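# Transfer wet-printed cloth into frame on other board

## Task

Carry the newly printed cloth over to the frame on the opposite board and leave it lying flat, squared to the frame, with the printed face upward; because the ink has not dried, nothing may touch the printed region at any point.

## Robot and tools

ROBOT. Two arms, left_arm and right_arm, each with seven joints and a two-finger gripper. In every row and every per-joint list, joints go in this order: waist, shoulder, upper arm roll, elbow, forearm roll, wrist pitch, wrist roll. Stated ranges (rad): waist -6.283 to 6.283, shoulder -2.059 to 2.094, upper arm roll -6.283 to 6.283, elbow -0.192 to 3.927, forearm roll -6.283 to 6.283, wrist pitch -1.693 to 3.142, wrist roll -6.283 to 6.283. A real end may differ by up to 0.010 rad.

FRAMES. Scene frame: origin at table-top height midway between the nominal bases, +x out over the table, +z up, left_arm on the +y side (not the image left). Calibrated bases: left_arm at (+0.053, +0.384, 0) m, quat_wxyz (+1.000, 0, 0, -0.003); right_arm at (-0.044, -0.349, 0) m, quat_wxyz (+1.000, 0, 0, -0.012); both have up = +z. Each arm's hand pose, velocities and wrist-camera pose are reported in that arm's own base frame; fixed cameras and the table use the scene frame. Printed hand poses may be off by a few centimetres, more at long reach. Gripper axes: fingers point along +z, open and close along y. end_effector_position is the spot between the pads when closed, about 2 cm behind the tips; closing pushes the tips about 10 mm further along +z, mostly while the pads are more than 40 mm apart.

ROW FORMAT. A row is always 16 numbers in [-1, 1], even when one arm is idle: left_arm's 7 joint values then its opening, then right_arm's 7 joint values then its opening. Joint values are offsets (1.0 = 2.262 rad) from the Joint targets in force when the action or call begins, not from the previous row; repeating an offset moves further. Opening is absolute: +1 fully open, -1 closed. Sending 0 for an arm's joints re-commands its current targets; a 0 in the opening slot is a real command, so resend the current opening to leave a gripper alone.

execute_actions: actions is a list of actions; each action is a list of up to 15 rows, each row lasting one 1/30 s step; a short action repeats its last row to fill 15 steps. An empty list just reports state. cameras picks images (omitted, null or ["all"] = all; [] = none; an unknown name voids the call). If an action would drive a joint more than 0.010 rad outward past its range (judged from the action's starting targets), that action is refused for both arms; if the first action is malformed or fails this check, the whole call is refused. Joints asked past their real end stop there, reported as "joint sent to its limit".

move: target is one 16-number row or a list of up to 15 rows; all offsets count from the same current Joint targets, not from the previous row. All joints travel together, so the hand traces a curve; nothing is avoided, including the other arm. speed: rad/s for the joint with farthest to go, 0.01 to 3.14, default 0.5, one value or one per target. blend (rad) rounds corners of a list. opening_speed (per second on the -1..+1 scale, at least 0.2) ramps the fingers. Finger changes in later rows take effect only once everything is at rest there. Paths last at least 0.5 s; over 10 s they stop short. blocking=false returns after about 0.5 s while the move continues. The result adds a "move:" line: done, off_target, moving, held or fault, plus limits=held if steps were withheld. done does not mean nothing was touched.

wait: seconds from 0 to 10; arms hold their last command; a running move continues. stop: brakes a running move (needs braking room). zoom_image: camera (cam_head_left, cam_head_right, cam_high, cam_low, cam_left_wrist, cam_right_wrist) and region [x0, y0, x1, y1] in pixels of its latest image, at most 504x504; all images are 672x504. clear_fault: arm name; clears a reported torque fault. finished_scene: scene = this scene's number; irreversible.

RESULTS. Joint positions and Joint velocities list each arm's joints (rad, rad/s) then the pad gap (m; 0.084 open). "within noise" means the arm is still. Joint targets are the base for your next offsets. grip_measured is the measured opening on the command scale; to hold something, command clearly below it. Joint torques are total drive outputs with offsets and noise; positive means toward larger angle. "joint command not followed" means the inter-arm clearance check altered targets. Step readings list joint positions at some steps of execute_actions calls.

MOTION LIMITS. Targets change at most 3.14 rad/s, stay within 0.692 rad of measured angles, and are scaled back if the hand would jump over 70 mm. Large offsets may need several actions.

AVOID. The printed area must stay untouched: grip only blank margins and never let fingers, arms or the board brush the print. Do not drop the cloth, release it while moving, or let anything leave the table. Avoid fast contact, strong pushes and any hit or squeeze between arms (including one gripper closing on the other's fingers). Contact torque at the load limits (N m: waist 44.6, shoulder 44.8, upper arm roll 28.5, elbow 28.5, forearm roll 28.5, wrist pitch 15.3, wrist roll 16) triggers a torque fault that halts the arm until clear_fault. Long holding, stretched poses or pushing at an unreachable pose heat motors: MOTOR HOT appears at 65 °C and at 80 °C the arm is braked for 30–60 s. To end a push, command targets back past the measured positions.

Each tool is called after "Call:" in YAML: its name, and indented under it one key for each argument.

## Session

Scene 1 was successful. Now scene 2: observe.

Call:
execute_actions:
  actions: []

Scene clock: 0.00 s.
left_arm: end_effector_position=(+0.5246, -0.0136, +0.3669) grip_measured=+1.00 end_effector_quat_wxyz=(-0.102, +0.746, +0.658, +0.009) | right_arm: end_effector_position=(+0.4067, +0.3592, +0.1428) grip_measured=+1.00 end_effector_quat_wxyz=(+0.024, +0.767, -0.633, +0.105)
Joint positions: left_arm=[-0.068 0.331 -0.047 1.958 0.168 1.765 -1.538 0.084] | right_arm=[0.863 0.344 -0.067 1.305 -0.227 1.004 2.306 0.084]
Joint velocities: within noise
Joint torques (N m): no reading
Motor temperatures (°C): left_arm=[35 35 30 42 28 32 32] | right_arm=[30 28 35 32 28 32 29]
Joint targets: left_arm=[-0.068 0.331 -0.047 1.958 0.168 1.765 -1.538] | right_arm=[0.863 0.344 -0.067 1.305 -0.227 1.004 2.306]
Tool commands: left_gripper/opening=+1.0 right_gripper/opening=+1.0

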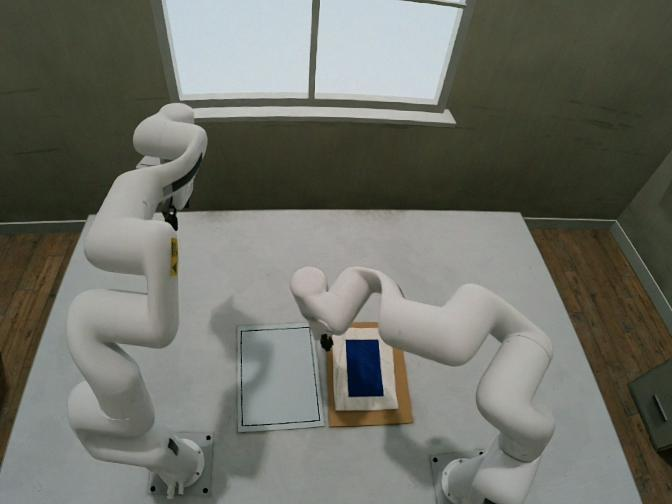

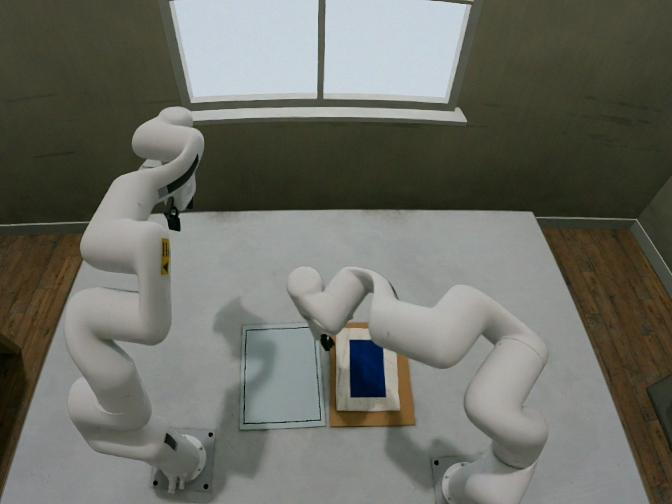

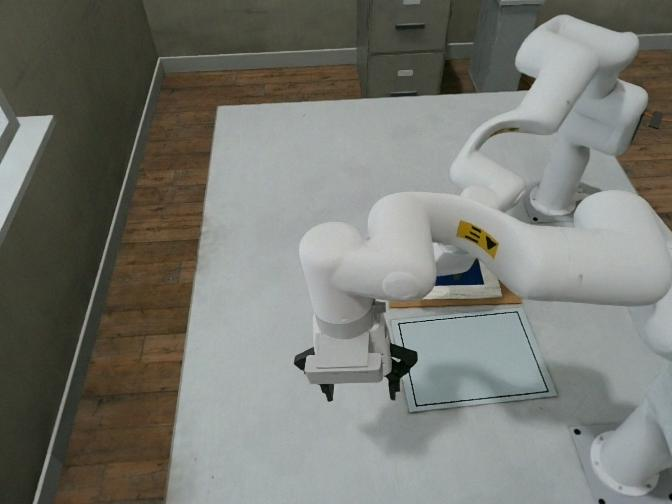

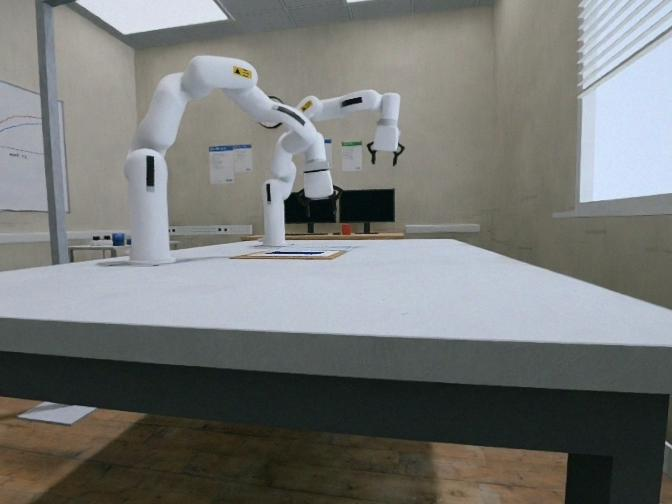

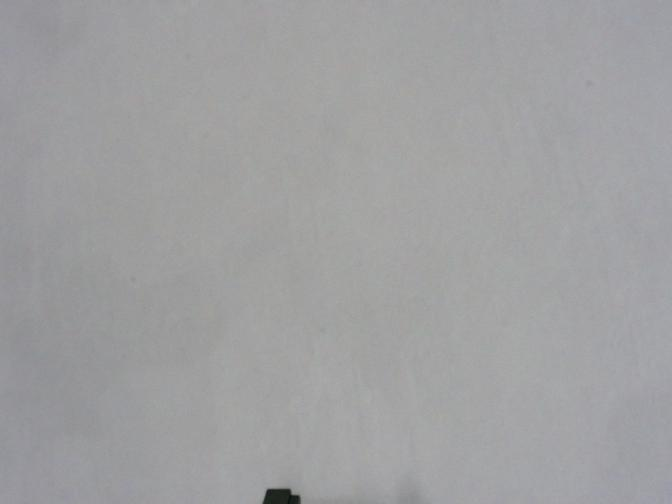

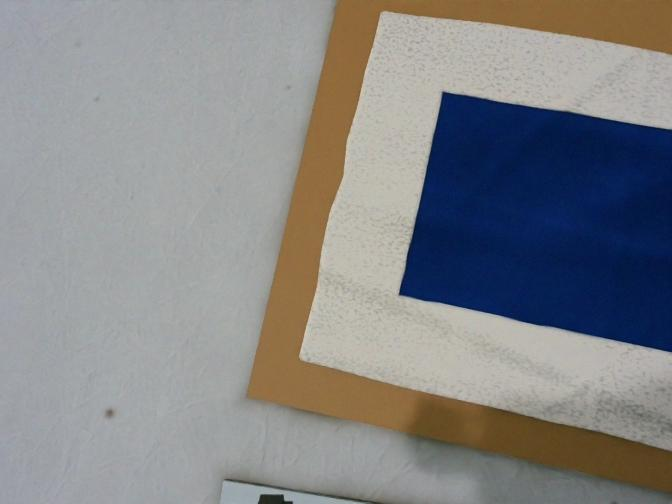

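Call:
move:
  target:
    - [0, 0, 0, 0, 0, 0, 0, -0.4, -0.46994, -0.41733, 0.02962, -0.31167, 0.10035, 0.08665, 0.28161, -0.4]
    - [-0.4679, -0.15012, 0.02078, -0.15764, -0.07427, -0.06852, 0.18197, -0.4, -0.46994, -0.41733, 0.02962, -0.31167, 0.10035, 0.08665, 0.28161, -0.4]
  speed: 0.6
  cameras: ["cam_high", "cam_left_wrist", "cam_right_wrist"]

Call:
zoom_image:
  camera: "cam_left_wrist"
  region: [180, 0, 672, 504]

Scene clock: 65.07 s.
left_arm: end_effector_position=(+0.2002, -0.4199, +0.3994) grip_measured=-0.42 end_effector_quat_wxyz=(+0.000, +1.000, +0.000, +0.000) | right_arm: end_effector_position=(+0.2951, -0.0599, +0.2350) grip_measured=-0.42 end_effector_quat_wxyz=(+0.000, +0.001, +1.000, +0.000)
Joint positions: left_arm=[-1.126 -0.008 0 1.601 0 1.61 -1.126 0.026] | right_arm=[-0.2 -0.6 0 0.6 -0.001 1.2 2.943 0.026]
Joint velocities: within noise
Joint torques (N m): left_arm=[-2.49 -31.82 3 14.23 -2.01 -3.43 1.91] | right_arm=[-9.73 -7.57 -0.15 15.06 2.72 0.04 1.9]
Motor temperatures (°C): left_arm=[35 36 30 48 28 32 32] | right_arm=[30 29 35 38 28 32 29]
Joint targets: left_arm=[-1.126 -0.008 0.000 1.601 0.000 1.610 -1.126] | right_arm=[-0.200 -0.600 0.000 0.600 -0.001 1.200 2.943]
move: done
Images, in order (width x height): cam_high 672x504, cam_left_wrist 672x504, cam_right_wrist 672x504.

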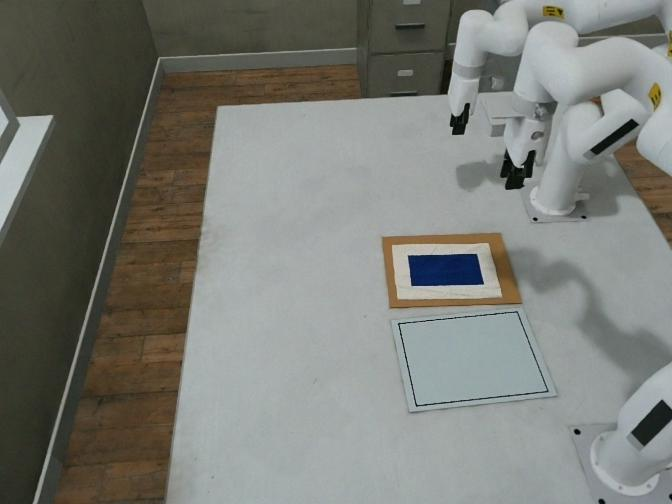

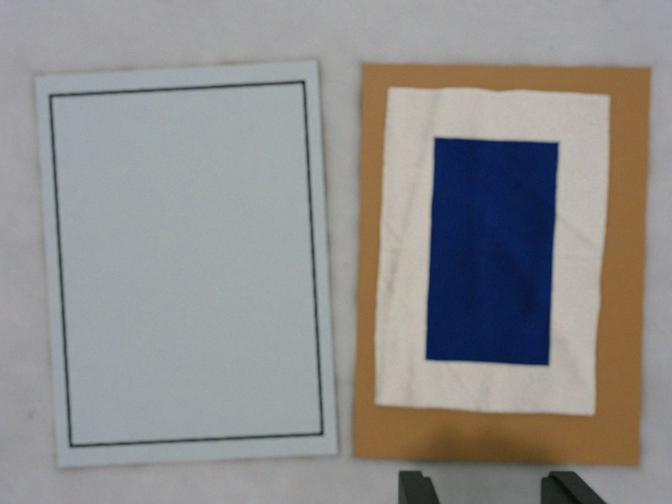

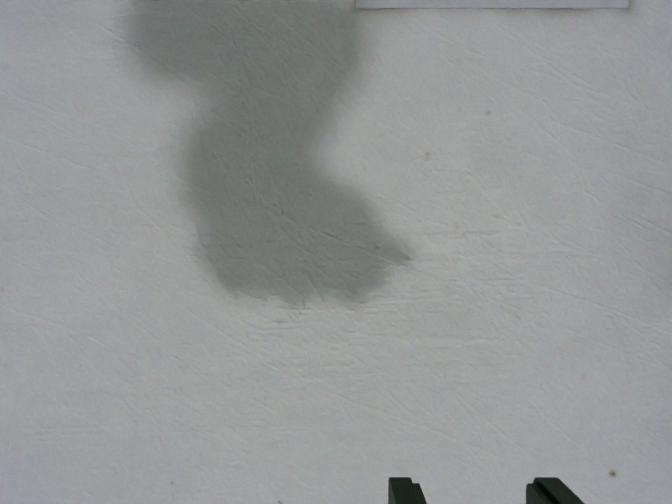

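Scaled by 1.000.

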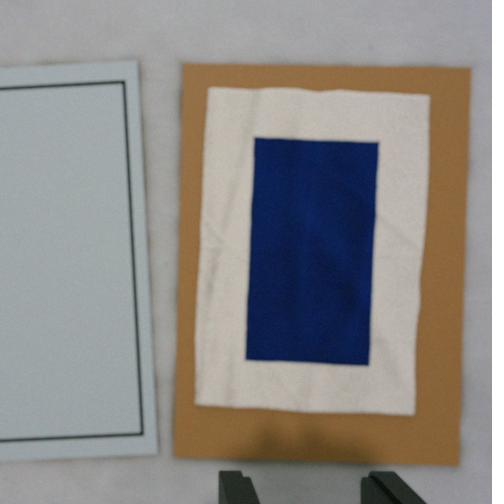

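Call:
move:
  target: [0.11816, 0.20337, 0, -0.11588, 0, -0.3197, 0.13483, -0.4, 0.50929, 0.24587, 0, 0.02689, 0.00044, -0.21897, 0.51777, -0.4]
  speed: 0.6
  cameras: ["cam_left_wrist", "cam_right_wrist"]

Scene clock: 131.33 s.
left_arm: end_effector_position=(+0.3696, -0.4282, +0.0999) grip_measured=-0.42 end_effector_quat_wxyz=(+0.000, +1.000, -0.019, +0.000) | right_arm: end_effector_position=(+0.2299, +0.3229, +0.0997) grip_measured=-0.42 end_effector_quat_wxyz=(+0.000, +0.010, +1.000, +0.000)
Joint positions: left_arm=[-0.859 0.452 0 1.339 0 0.887 -0.821 0.026] | right_arm=[0.952 -0.044 0 0.66 0 0.705 4.114 0.026]
Joint velocities: within noise
Joint torques (N m): left_arm=[3.1 -30.14 -0.42 13.4 -1.56 -3.47 1.83] | right_arm=[10.17 -7.3 -1.32 18.42 3.35 -2.26 1.99]
Motor temperatures (°C): left_arm=[35 36 30 49 29 33 32] | right_arm=[30 28 35 38 28 32 29]
Joint targets: left_arm=[-0.859 0.452 0.000 1.339 0.000 0.887 -0.821] | right_arm=[0.952 -0.044 0.000 0.660 0.000 0.705 4.114]
move: done
Images, in order (width x height): cam_left_wrist 672x504, cam_right_wrist 672x504.

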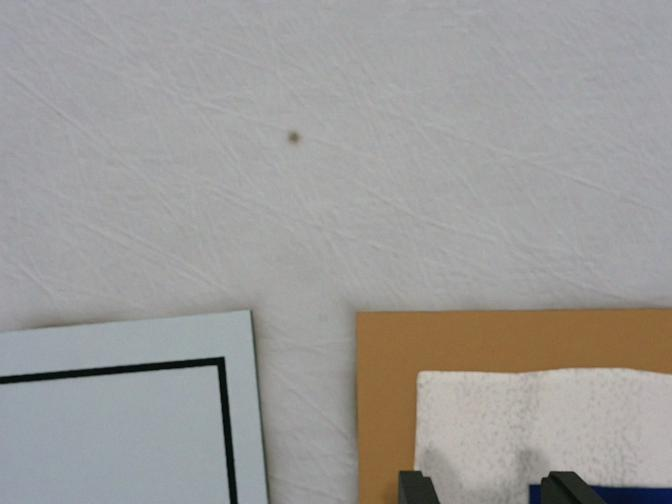

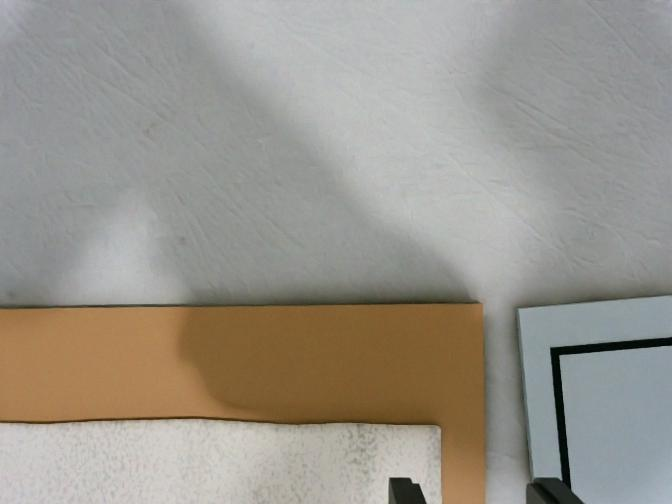

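Call:
move:
  target: [0.00264, 0.03814, 0, -0.03129, 0, -0.08711, 0.00264, -0.4, -0.00706, 0.07646, 0, -0.00664, 0, -0.0831, -0.00706, -0.4]
  speed: 0.2
  cameras: ["cam_left_wrist", "cam_right_wrist"]

Scene clock: 159.03 s.
left_arm: end_effector_position=(+0.3733, -0.4273, +0.0399) grip_measured=-0.42 end_effector_quat_wxyz=(+0.015, +1.000, -0.019, +0.013) | right_arm: end_effector_position=(+0.2385, +0.3239, +0.0398) grip_measured=-0.42 end_effector_quat_wxyz=(+0.000, +0.010, +1.000, +0.000)
Joint positions: left_arm=[-0.853 0.538 0 1.268 0 0.69 -0.815 0.026] | right_arm=[0.936 0.129 0 0.645 0 0.517 4.098 0.026]
Joint velocities: within noise
Joint torques (N m): left_arm=[3.04 -30.58 -4.61 12.54 -0.59 -3.61 1.96] | right_arm=[-9.95 -8.9 -1.2 9.77 2.81 -2.28 -2.09]
Motor temperatures (°C): left_arm=[35 36 30 48 28 33 32] | right_arm=[30 28 35 38 28 33 29]
Joint targets: left_arm=[-0.853 0.538 0.000 1.268 0.000 0.690 -0.815] | right_arm=[0.936 0.129 0.000 0.645 0.000 0.517 4.098]
move: done
Images, in order (width x height): cam_left_wrist 672x504, cam_right_wrist 672x504.

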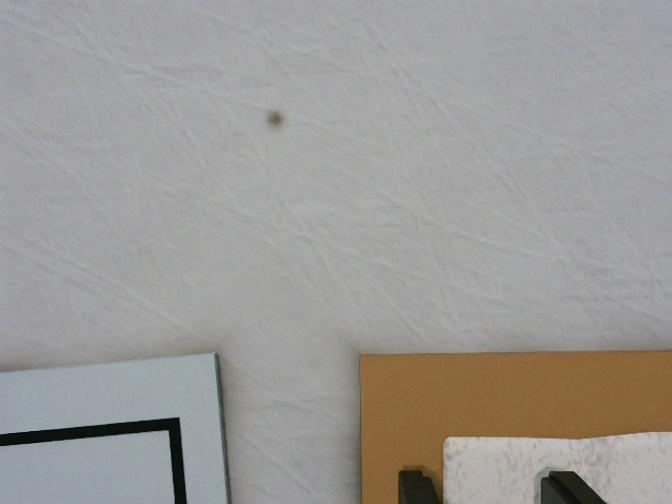

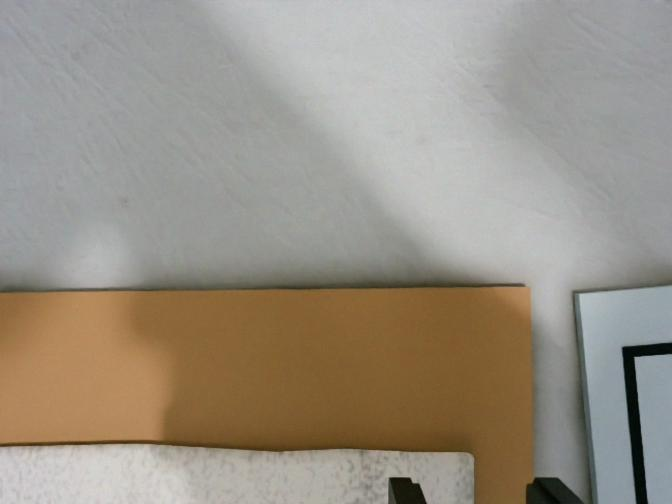

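Call:
move:
  target: [0.00077, 0.00743, 0, -0.00299, 0, -0.01042, 0.00077, -0.4, 0, 0.01287, 0, -0.00094, 0, -0.01382, 0, -0.4]
  speed: 0.04
  cameras: []

Scene clock: 167.17 s.
left_arm: end_effector_position=(+0.3733, -0.4258, +0.0299) grip_measured=-0.42 end_effector_quat_wxyz=(+0.015, +1.000, -0.019, +0.013) | right_arm: end_effector_position=(+0.2385, +0.3239, +0.0298) grip_measured=-0.42 end_effector_quat_wxyz=(+0.000, +0.010, +1.000, +0.000)
Joint positions: left_arm=[-0.851 0.555 0 1.261 0 0.666 -0.814 0.026] | right_arm=[0.936 0.158 0 0.643 0 0.486 4.098 0.026]
Joint velocities: within noise
Joint torques (N m): left_arm=[3.09 -29.98 -4.11 11.9 0.52 -3.54 1.89] | right_arm=[-9.14 -9.1 -0.98 9.6 2.27 -2.22 -1.95]
Motor temperatures (°C): left_arm=[35 36 30 47 28 33 32] | right_arm=[30 28 35 37 28 33 29]
Joint targets: left_arm=[-0.851 0.555 0.000 1.261 0.000 0.666 -0.814] | right_arm=[0.936 0.158 0.000 0.643 0.000 0.486 4.098]
move: done
No camera images: "cameras" was empty.

Call:
move:
  target: [0, 0.00088, 0, -0.00007, 0, -0.00095, 0, -0.4, 0, 0.00256, 0, -0.00018, 0, -0.00274, 0, -0.4]
  speed: 0.02
  cameras: []

Call:
move:
  target: [0, 0.00088, 0, -0.00007, 0, -0.00095, 0, -0.4, 0, 0.00128, 0, -0.00009, 0, -0.00137, 0, -0.4]
  speed: 0.02
  cameras: []

Scene clock: 170.40 s.
left_arm: end_effector_position=(+0.3733, -0.4258, +0.0290) grip_measured=-0.42 end_effector_quat_wxyz=(+0.015, +1.000, -0.019, +0.013) | right_arm: end_effector_position=(+0.2385, +0.3238, +0.0278) grip_measured=-0.42 end_effector_quat_wxyz=(+0.000, +0.010, +1.000, +0.000)
Joint positions: left_arm=[-0.851 0.557 0 1.261 0 0.664 -0.814 0.026] | right_arm=[0.936 0.164 0 0.643 0 0.479 4.098 0.026]
Joint velocities: within noise
Joint torques (N m): left_arm=[3.18 -22.06 -3.34 9.99 1.21 -2.84 1.89] | right_arm=[-8.7 -9.15 -0.79 9.49 1.88 -2.24 -1.82]
Motor temperatures (°C): left_arm=[35 36 30 47 28 33 32] | right_arm=[30 28 35 36 28 33 29]
Joint targets: left_arm=[-0.851 0.557 0.000 1.261 0.000 0.664 -0.814] | right_arm=[0.936 0.164 0.000 0.643 0.000 0.479 4.098]
move: done
No camera images: "cameras" was empty.

Scene clock: 171.10 s.
left_arm: end_effector_position=(+0.3733, -0.4259, +0.0280) grip_measured=-0.42 end_effector_quat_wxyz=(+0.015, +1.000, -0.019, +0.014) | right_arm: end_effector_position=(+0.2385, +0.3238, +0.0268) grip_measured=-0.42 end_effector_quat_wxyz=(+0.000, +0.010, +1.000, +0.000)
Joint positions: left_arm=[-0.851 0.559 0 1.261 0 0.662 -0.814 0.026] | right_arm=[0.936 0.167 0 0.643 0 0.476 4.098 0.026]
Joint velocities: within noise
Joint torques (N m): left_arm=[3.16 -8.41 -2.94 4.14 1.16 -1.86 1.78] | right_arm=[-8.57 -7.66 -0.63 8.07 1.7 -2.11 -1.73]
Motor temperatures (°C): left_arm=[35 36 30 47 28 33 32] | right_arm=[30 28 35 36 28 33 29]
Joint targets: left_arm=[-0.851 0.559 0.000 1.261 0.000 0.662 -0.814] | right_arm=[0.936 0.167 0.000 0.643 0.000 0.476 4.098]
move: done
No camera images: "cameras" was empty.

Call:
move:
  target: [0, -0.00035, 0, 0.00003, 0, 0.00038, 0, -0.4, 0, 0.00102, 0, -0.00007, 0, -0.0011, 0, -0.4]
  speed: 0.02
  cameras: ["cam_left_wrist", "cam_right_wrist"]

Scene clock: 176.30 s.
left_arm: end_effector_position=(+0.3733, -0.4257, +0.0282) grip_measured=-0.42 end_effector_quat_wxyz=(+0.015, +1.000, -0.019, +0.013) | right_arm: end_effector_position=(+0.2385, +0.3239, +0.0260) grip_measured=-0.42 end_effector_quat_wxyz=(+0.000, +0.010, +1.000, +0.000)
Joint positions: left_arm=[-0.851 0.558 0 1.261 0 0.663 -0.814 0.026] | right_arm=[0.936 0.169 0 0.643 0 0.474 4.098 0.026]
Joint velocities: within noise
Joint torques (N m): left_arm=[2.99 -27.06 -2.34 6.48 1.12 1.28 1.72] | right_arm=[-8.08 -2.98 -0.44 4.92 1.32 -1.57 -1.58]
Motor temperatures (°C): left_arm=[35 35 30 46 28 33 32] | right_arm=[30 28 35 36 28 33 29]
Joint targets: left_arm=[-0.851 0.558 0.000 1.261 0.000 0.663 -0.814] | right_arm=[0.936 0.169 0.000 0.643 0.000 0.474 4.098]
move: done
Images, in order (width x height): cam_left_wrist 672x504, cam_right_wrist 672x504.

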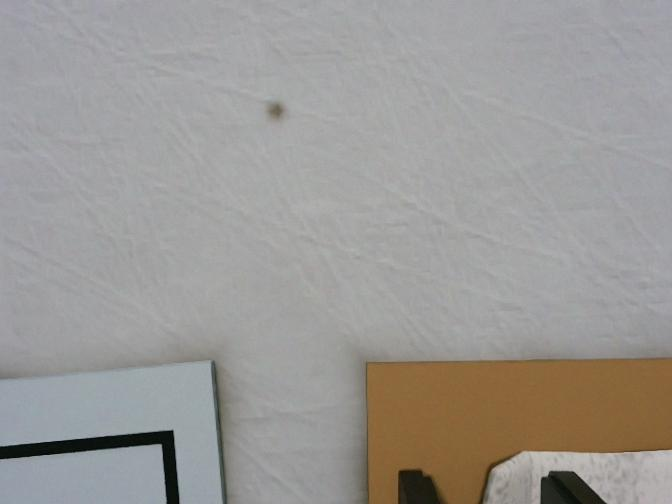

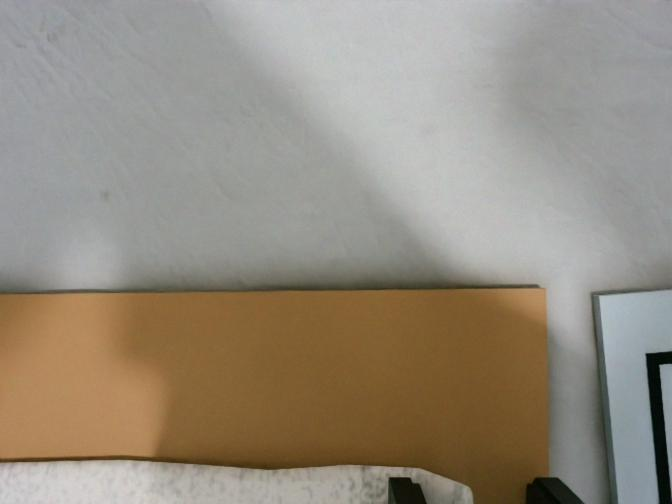

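Call:
zoom_image:
  camera: "cam_left_wrist"
  region: [360, 380, 672, 504]

Call:
zoom_image:
  camera: "cam_right_wrist"
  region: [340, 380, 652, 504]

Scaled by 1.615 from the camera's 672x504 image, which has a finer 960x720 frame.

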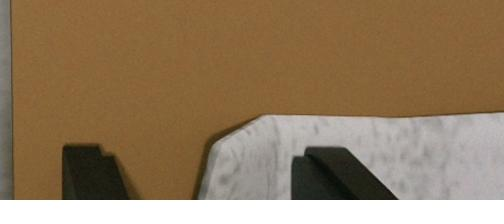

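Scaled by 1.615 from the camera's 672x504 image, which has a finer 960x720 frame.

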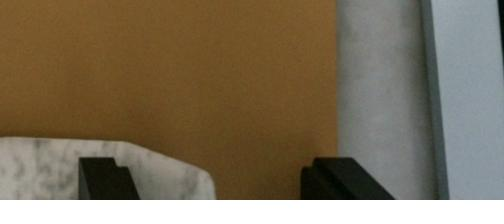

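Call:
move:
  target: [0, 0, 0, 0, 0, 0, 0, -1, 0, 0, 0, 0, 0, 0, 0, -1]
  opening_speed: 0.2
  cameras: ["cam_left_wrist", "cam_right_wrist"]

Call:
zoom_image:
  camera: "cam_left_wrist"
  region: [360, 380, 672, 504]

Call:
zoom_image:
  camera: "cam_right_wrist"
  region: [340, 380, 652, 504]

Scene clock: 185.53 s.
left_arm: end_effector_position=(+0.3733, -0.4258, +0.0283) grip_measured=-0.93 end_effector_quat_wxyz=(+0.015, +1.000, -0.019, +0.013) | right_arm: end_effector_position=(+0.2384, +0.3238, +0.0260) grip_measured=-0.93 end_effector_quat_wxyz=(+0.000, +0.010, +1.000, +0.000)
Joint positions: left_arm=[-0.851 0.558 0 1.261 0 0.663 -0.814 0.003] | right_arm=[0.936 0.169 0 0.643 0 0.474 4.098 0.003]
Joint velocities: within noise
Joint torques (N m): left_arm=[2.59 -17.73 6.06 5.77 1.22 1.78 1.3] | right_arm=[-0.09 -7.16 2.06 10.17 0.54 -1.81 -1.36]
Motor temperatures (°C): left_arm=[35 35 30 45 28 32 32] | right_arm=[30 28 35 35 28 33 29]
Joint targets: left_arm=[-0.851 0.558 0.000 1.261 0.000 0.663 -0.814] | right_arm=[0.936 0.169 0.000 0.643 0.000 0.474 4.098]
move: done
Images, in order (width x height): cam_left_wrist 672x504, cam_right_wrist 672x504.

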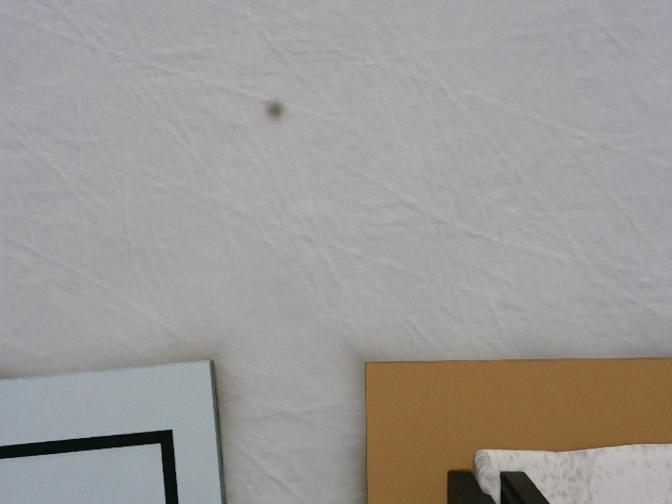

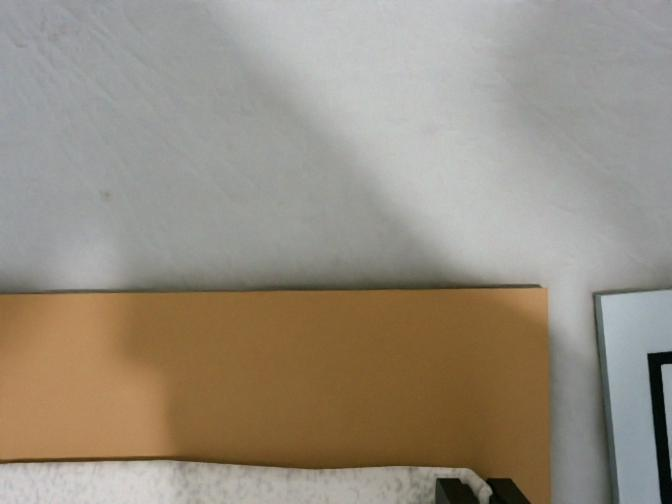

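Scaled by 1.615 from the camera's 672x504 image, which has a finer 960x720 frame.

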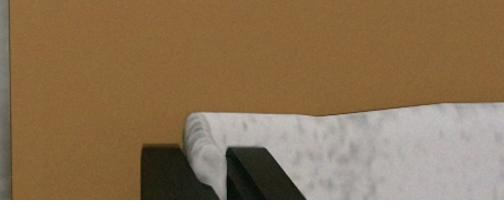

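Scaled by 1.615 from the camera's 672x504 image, which has a finer 960x720 frame.

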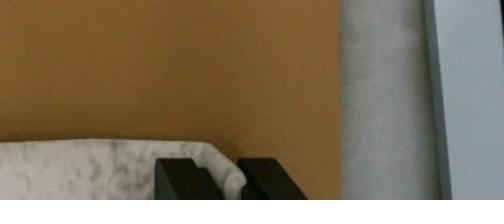

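Call:
move:
  target: [0, -0.02319, 0, 0.02633, 0, 0.0672, 0, -1, 0, -0.04953, 0, 0.00579, 0, 0.05533, 0, -1]
  speed: 0.1
  cameras: ["cam_high", "cam_left_wrist", "cam_right_wrist"]

Call:
zoom_image:
  camera: "cam_high"
  region: [370, 180, 570, 330]

Scene clock: 238.43 s.
left_arm: end_effector_position=(+0.3733, -0.4258, +0.0679) grip_measured=-0.94 end_effector_quat_wxyz=(+0.000, +1.000, -0.019, +0.000) | right_arm: end_effector_position=(+0.2384, +0.3238, +0.0657) grip_measured=-0.93 end_effector_quat_wxyz=(+0.000, +0.010, +1.000, +0.000)
Joint positions: left_arm=[-0.851 0.506 0 1.321 0 0.815 -0.814 0.003] | right_arm=[0.936 0.057 0 0.656 0 0.599 4.098 0.003]
Joint velocities: within noise
Joint torques (N m): left_arm=[2.12 -44.7 -2.54 17.08 1.41 -0.15 1.12] | right_arm=[9.87 -15.66 0.93 17.42 -0.03 0.17 -1.16]
Motor temperatures (°C): left_arm=[35 35 30 44 28 32 32] | right_arm=[30 29 35 36 27 32 28]
Joint targets: left_arm=[-0.851 0.506 0.000 1.321 0.000 0.815 -0.814] | right_arm=[0.936 0.057 0.000 0.656 0.000 0.599 4.098]
move: done
Images, in order (width x height): cam_high 672x504, cam_left_wrist 672x504, cam_right_wrist 672x504.

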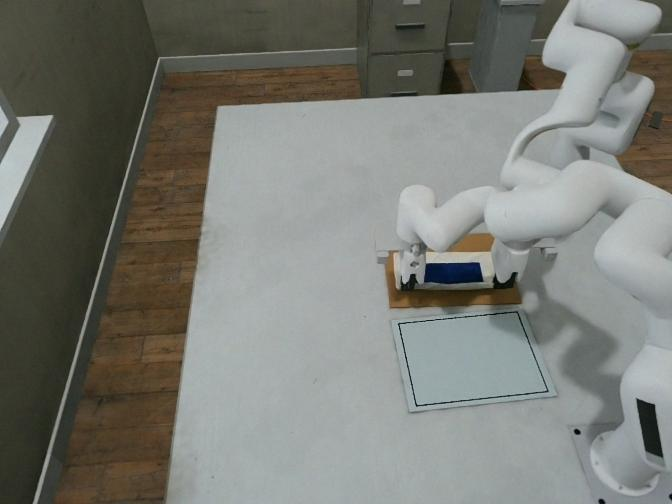

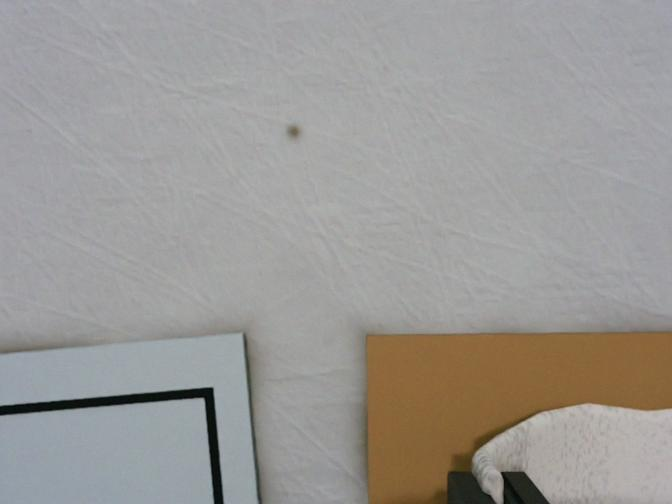

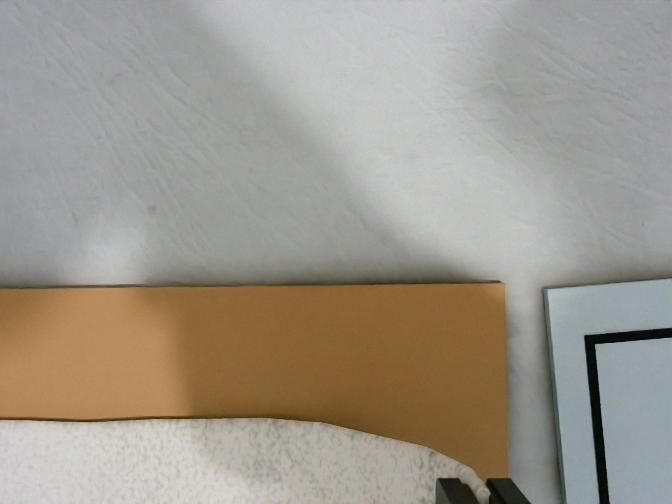

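Scaled by 2.520 from the camera's 672x504 image, which has a finer 960x720 frame.

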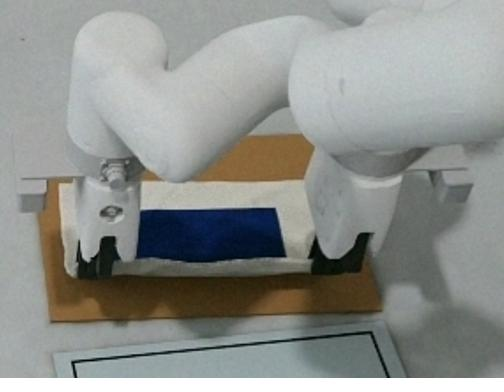

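Call:
move:
  target:
    - [0.02971, -0.05915, 0, -0.09362, 0, -0.03447, 0.01956, -1, 0.03753, 0.05077, 0, 0.06739, 0, 0.01662, 0.02738, -1]
    - [0.06518, -0.11276, 0, -0.17384, 0, -0.06108, 0.04489, -1, 0.06843, 0.10357, 0, 0.14318, 0, 0.03961, 0.04814, -1]
  speed: 0.15
  blend: 0.02
  cameras: ["cam_high", "cam_left_wrist", "cam_right_wrist"]

Call:
zoom_image:
  camera: "cam_high"
  region: [370, 200, 570, 420]

Scene clock: 249.33 s.
left_arm: end_effector_position=(+0.3618, -0.3070, +0.0679) grip_measured=-0.94 end_effector_quat_wxyz=(+0.000, +1.000, +0.004, +0.000) | right_arm: end_effector_position=(+0.2252, +0.4327, +0.0657) grip_measured=-0.93 end_effector_quat_wxyz=(+0.000, -0.013, +1.000, +0.000)
Joint positions: left_arm=[-0.704 0.251 0 0.927 0 0.677 -0.712 0.003] | right_arm=[1.091 0.291 0 0.98 0 0.688 4.207 0.003]
Joint velocities: within noise
Joint torques (N m): left_arm=[3.03 -36.93 2.72 11.99 1.17 -3.44 1.8] | right_arm=[10.17 -12.34 0.64 18.47 -1.01 0.12 2.01]
Motor temperatures (°C): left_arm=[35 36 30 45 28 32 32] | right_arm=[30 29 35 37 27 32 28]
Joint targets: left_arm=[-0.704 0.251 0.000 0.927 0.000 0.677 -0.712] | right_arm=[1.091 0.291 0.000 0.980 0.000 0.688 4.207]
move: done
Images, in order (width x height): cam_high 672x504, cam_left_wrist 672x504, cam_right_wrist 672x504.

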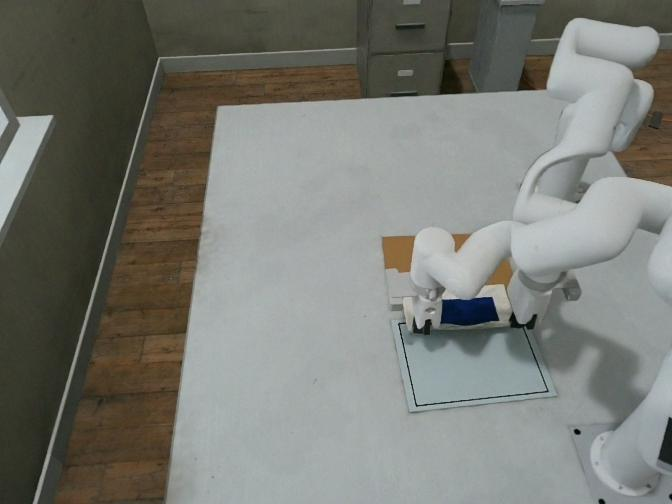

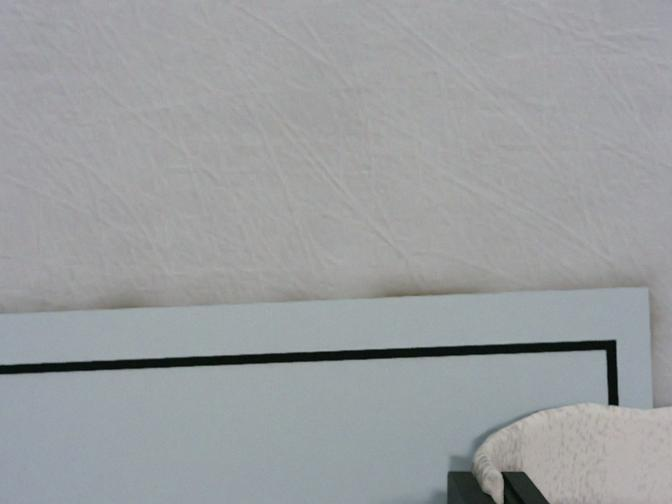

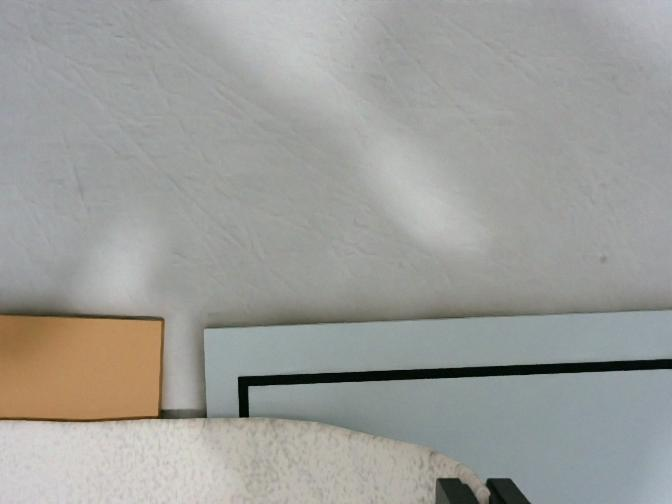

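Scaled by 2.291 from the camera's 672x504 image, which has a finer 960x720 frame.

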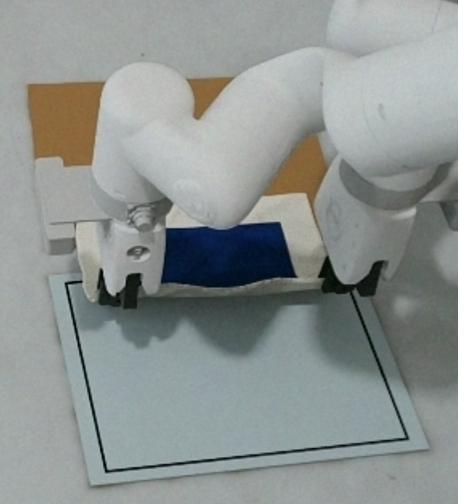

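Call:
move:
  target:
    - [0.04247, -0.04915, 0, -0.06887, 0, -0.01972, 0.03232, -1, 0.02567, 0.05582, 0, 0.08542, 0, 0.0296, 0.01553, -1]
    - [0.093, -0.08534, 0, -0.11625, 0, -0.03092, 0.07417, -1, 0.04311, 0.11726, 0, 0.18453, 0, 0.06727, 0.02428, -1]
  speed: 0.15
  blend: 0.02
  cameras: ["cam_head_left", "cam_high", "cam_left_wrist", "cam_right_wrist"]

Call:
zoom_image:
  camera: "cam_high"
  region: [370, 200, 570, 420]

Scene clock: 274.70 s.
left_arm: end_effector_position=(+0.3561, -0.1914, +0.0679) grip_measured=-0.94 end_effector_quat_wxyz=(+0.000, +1.000, +0.026, +0.000) | right_arm: end_effector_position=(+0.2172, +0.5401, +0.0657) grip_measured=-0.93 end_effector_quat_wxyz=(+0.000, -0.034, +0.999, +0.000)
Joint positions: left_arm=[-0.493 0.058 0 0.664 0 0.607 -0.544 0.003] | right_arm=[1.189 0.557 0 1.397 0 0.841 4.262 0.003]
Joint velocities: within noise
Joint torques (N m): left_arm=[3.27 -30.48 3 11.4 1.18 -3.43 1.95] | right_arm=[9.97 -16.56 0.64 19.62 -1.9 0.19 2.04]
Motor temperatures (°C): left_arm=[35 36 30 46 28 32 32] | right_arm=[30 29 34 39 27 32 28]
Joint targets: left_arm=[-0.493 0.058 0.000 0.664 0.000 0.607 -0.544] | right_arm=[1.189 0.557 0.000 1.397 0.000 0.841 4.262]
move: done
Images, in order (width x height): cam_head_left 672x504, cam_high 672x504, cam_left_wrist 672x504, cam_right_wrist 672x504.

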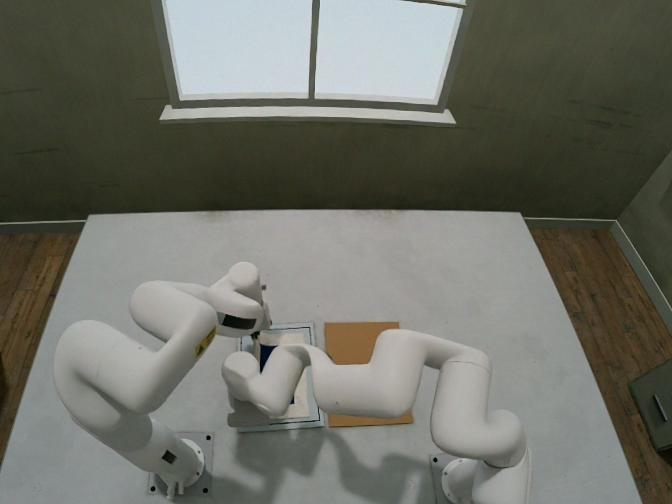

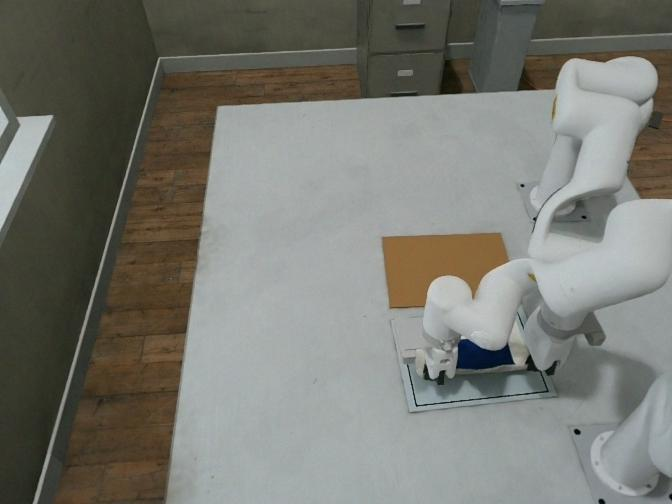

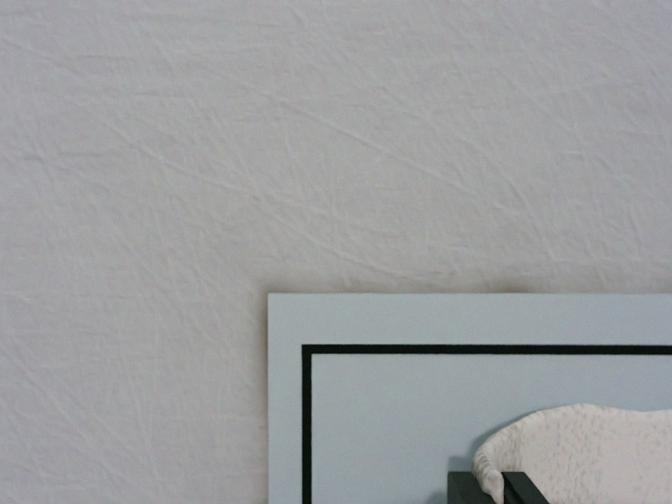

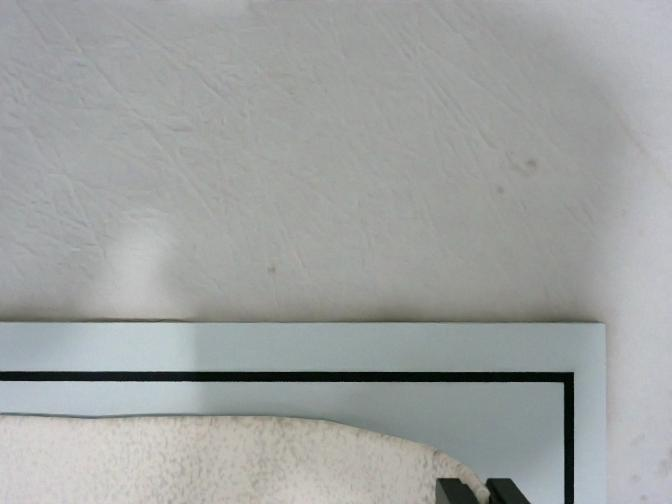

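Scaled by 2.291 from the camera's 672x504 image, which has a finer 960x720 frame.

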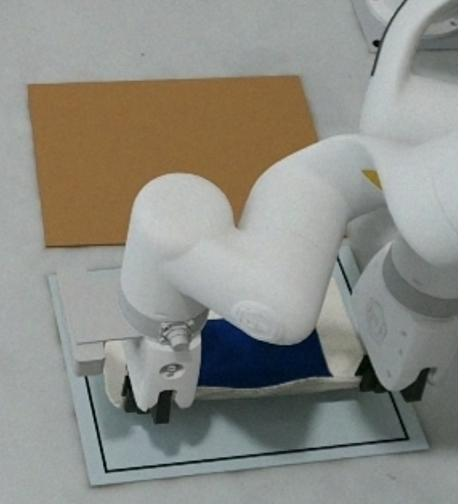

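Call:
move:
  target:
    - [0.00597, 0.01099, 0, -0.00673, 0, -0.01772, 0.00597, -1, 0.0012, 0.01536, 0, 0.00821, 0, -0.00715, 0.0012, -1]
    - [0.01059, 0.02351, 0, -0.0118, 0, -0.03531, 0.01059, -1, 0.00221, 0.02954, 0, 0.01472, 0, -0.01482, 0.00221, -1]
    - [0.01214, 0.03898, 0, -0.01402, 0, -0.053, 0.01214, -1, 0.00243, 0.04116, 0, 0.01626, 0, -0.0249, 0.00243, -1]
  speed: 0.05
  blend: 0.01
  cameras: ["cam_high", "cam_left_wrist", "cam_right_wrist"]

Call:
zoom_image:
  camera: "cam_high"
  region: [370, 200, 570, 420]

Scene clock: 305.90 s.
left_arm: end_effector_position=(+0.3568, -0.1793, +0.0314) grip_measured=-0.94 end_effector_quat_wxyz=(+0.000, +1.000, +0.026, +0.000) | right_arm: end_effector_position=(+0.2178, +0.5502, +0.0293) grip_measured=-0.93 end_effector_quat_wxyz=(+0.000, -0.034, +0.999, +0.000)
Joint positions: left_arm=[-0.466 0.146 0 0.633 0 0.487 -0.517 0.003] | right_arm=[1.194 0.65 0 1.434 0 0.784 4.267 0.003]
Joint velocities: within noise
Joint torques (N m): left_arm=[2.82 -17.56 -2.29 10 1.32 -3.5 2] | right_arm=[9.96 -17.52 0.58 19.14 -1.85 -2.28 2.06]
Motor temperatures (°C): left_arm=[35 35 30 46 28 32 32] | right_arm=[30 29 34 40 27 32 28]
Joint targets: left_arm=[-0.466 0.146 0.000 0.633 0.000 0.487 -0.517] | right_arm=[1.194 0.650 0.000 1.434 0.000 0.784 4.267]
move: done
Images, in order (width x height): cam_high 672x504, cam_left_wrist 672x504, cam_right_wrist 672x504.

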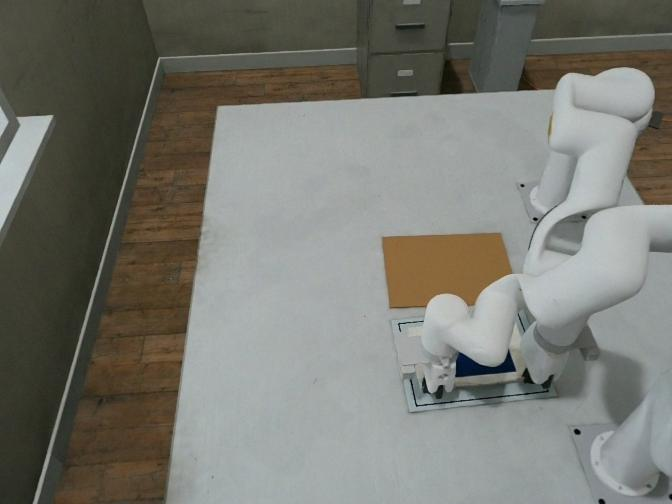

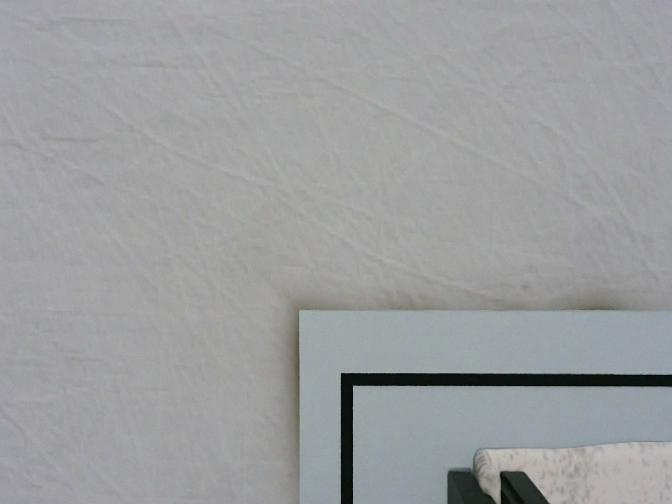

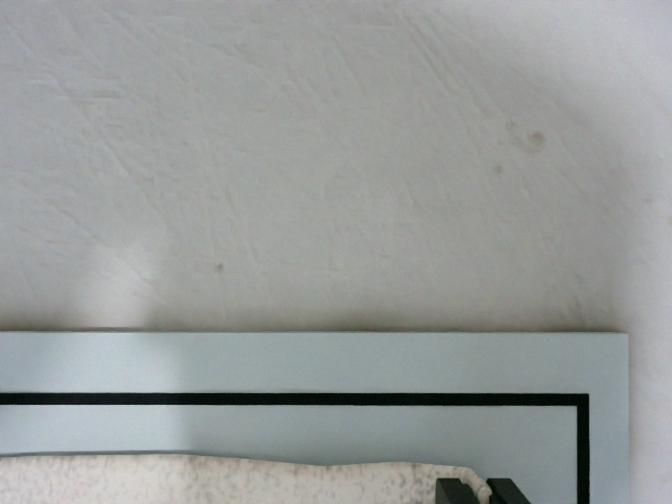

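Scaled by 2.291 from the camera's 672x504 image, which has a finer 960x720 frame.

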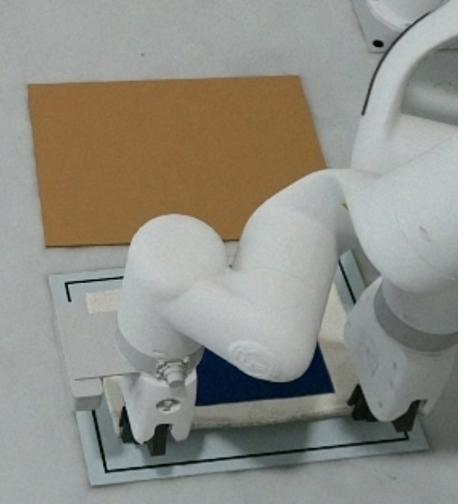

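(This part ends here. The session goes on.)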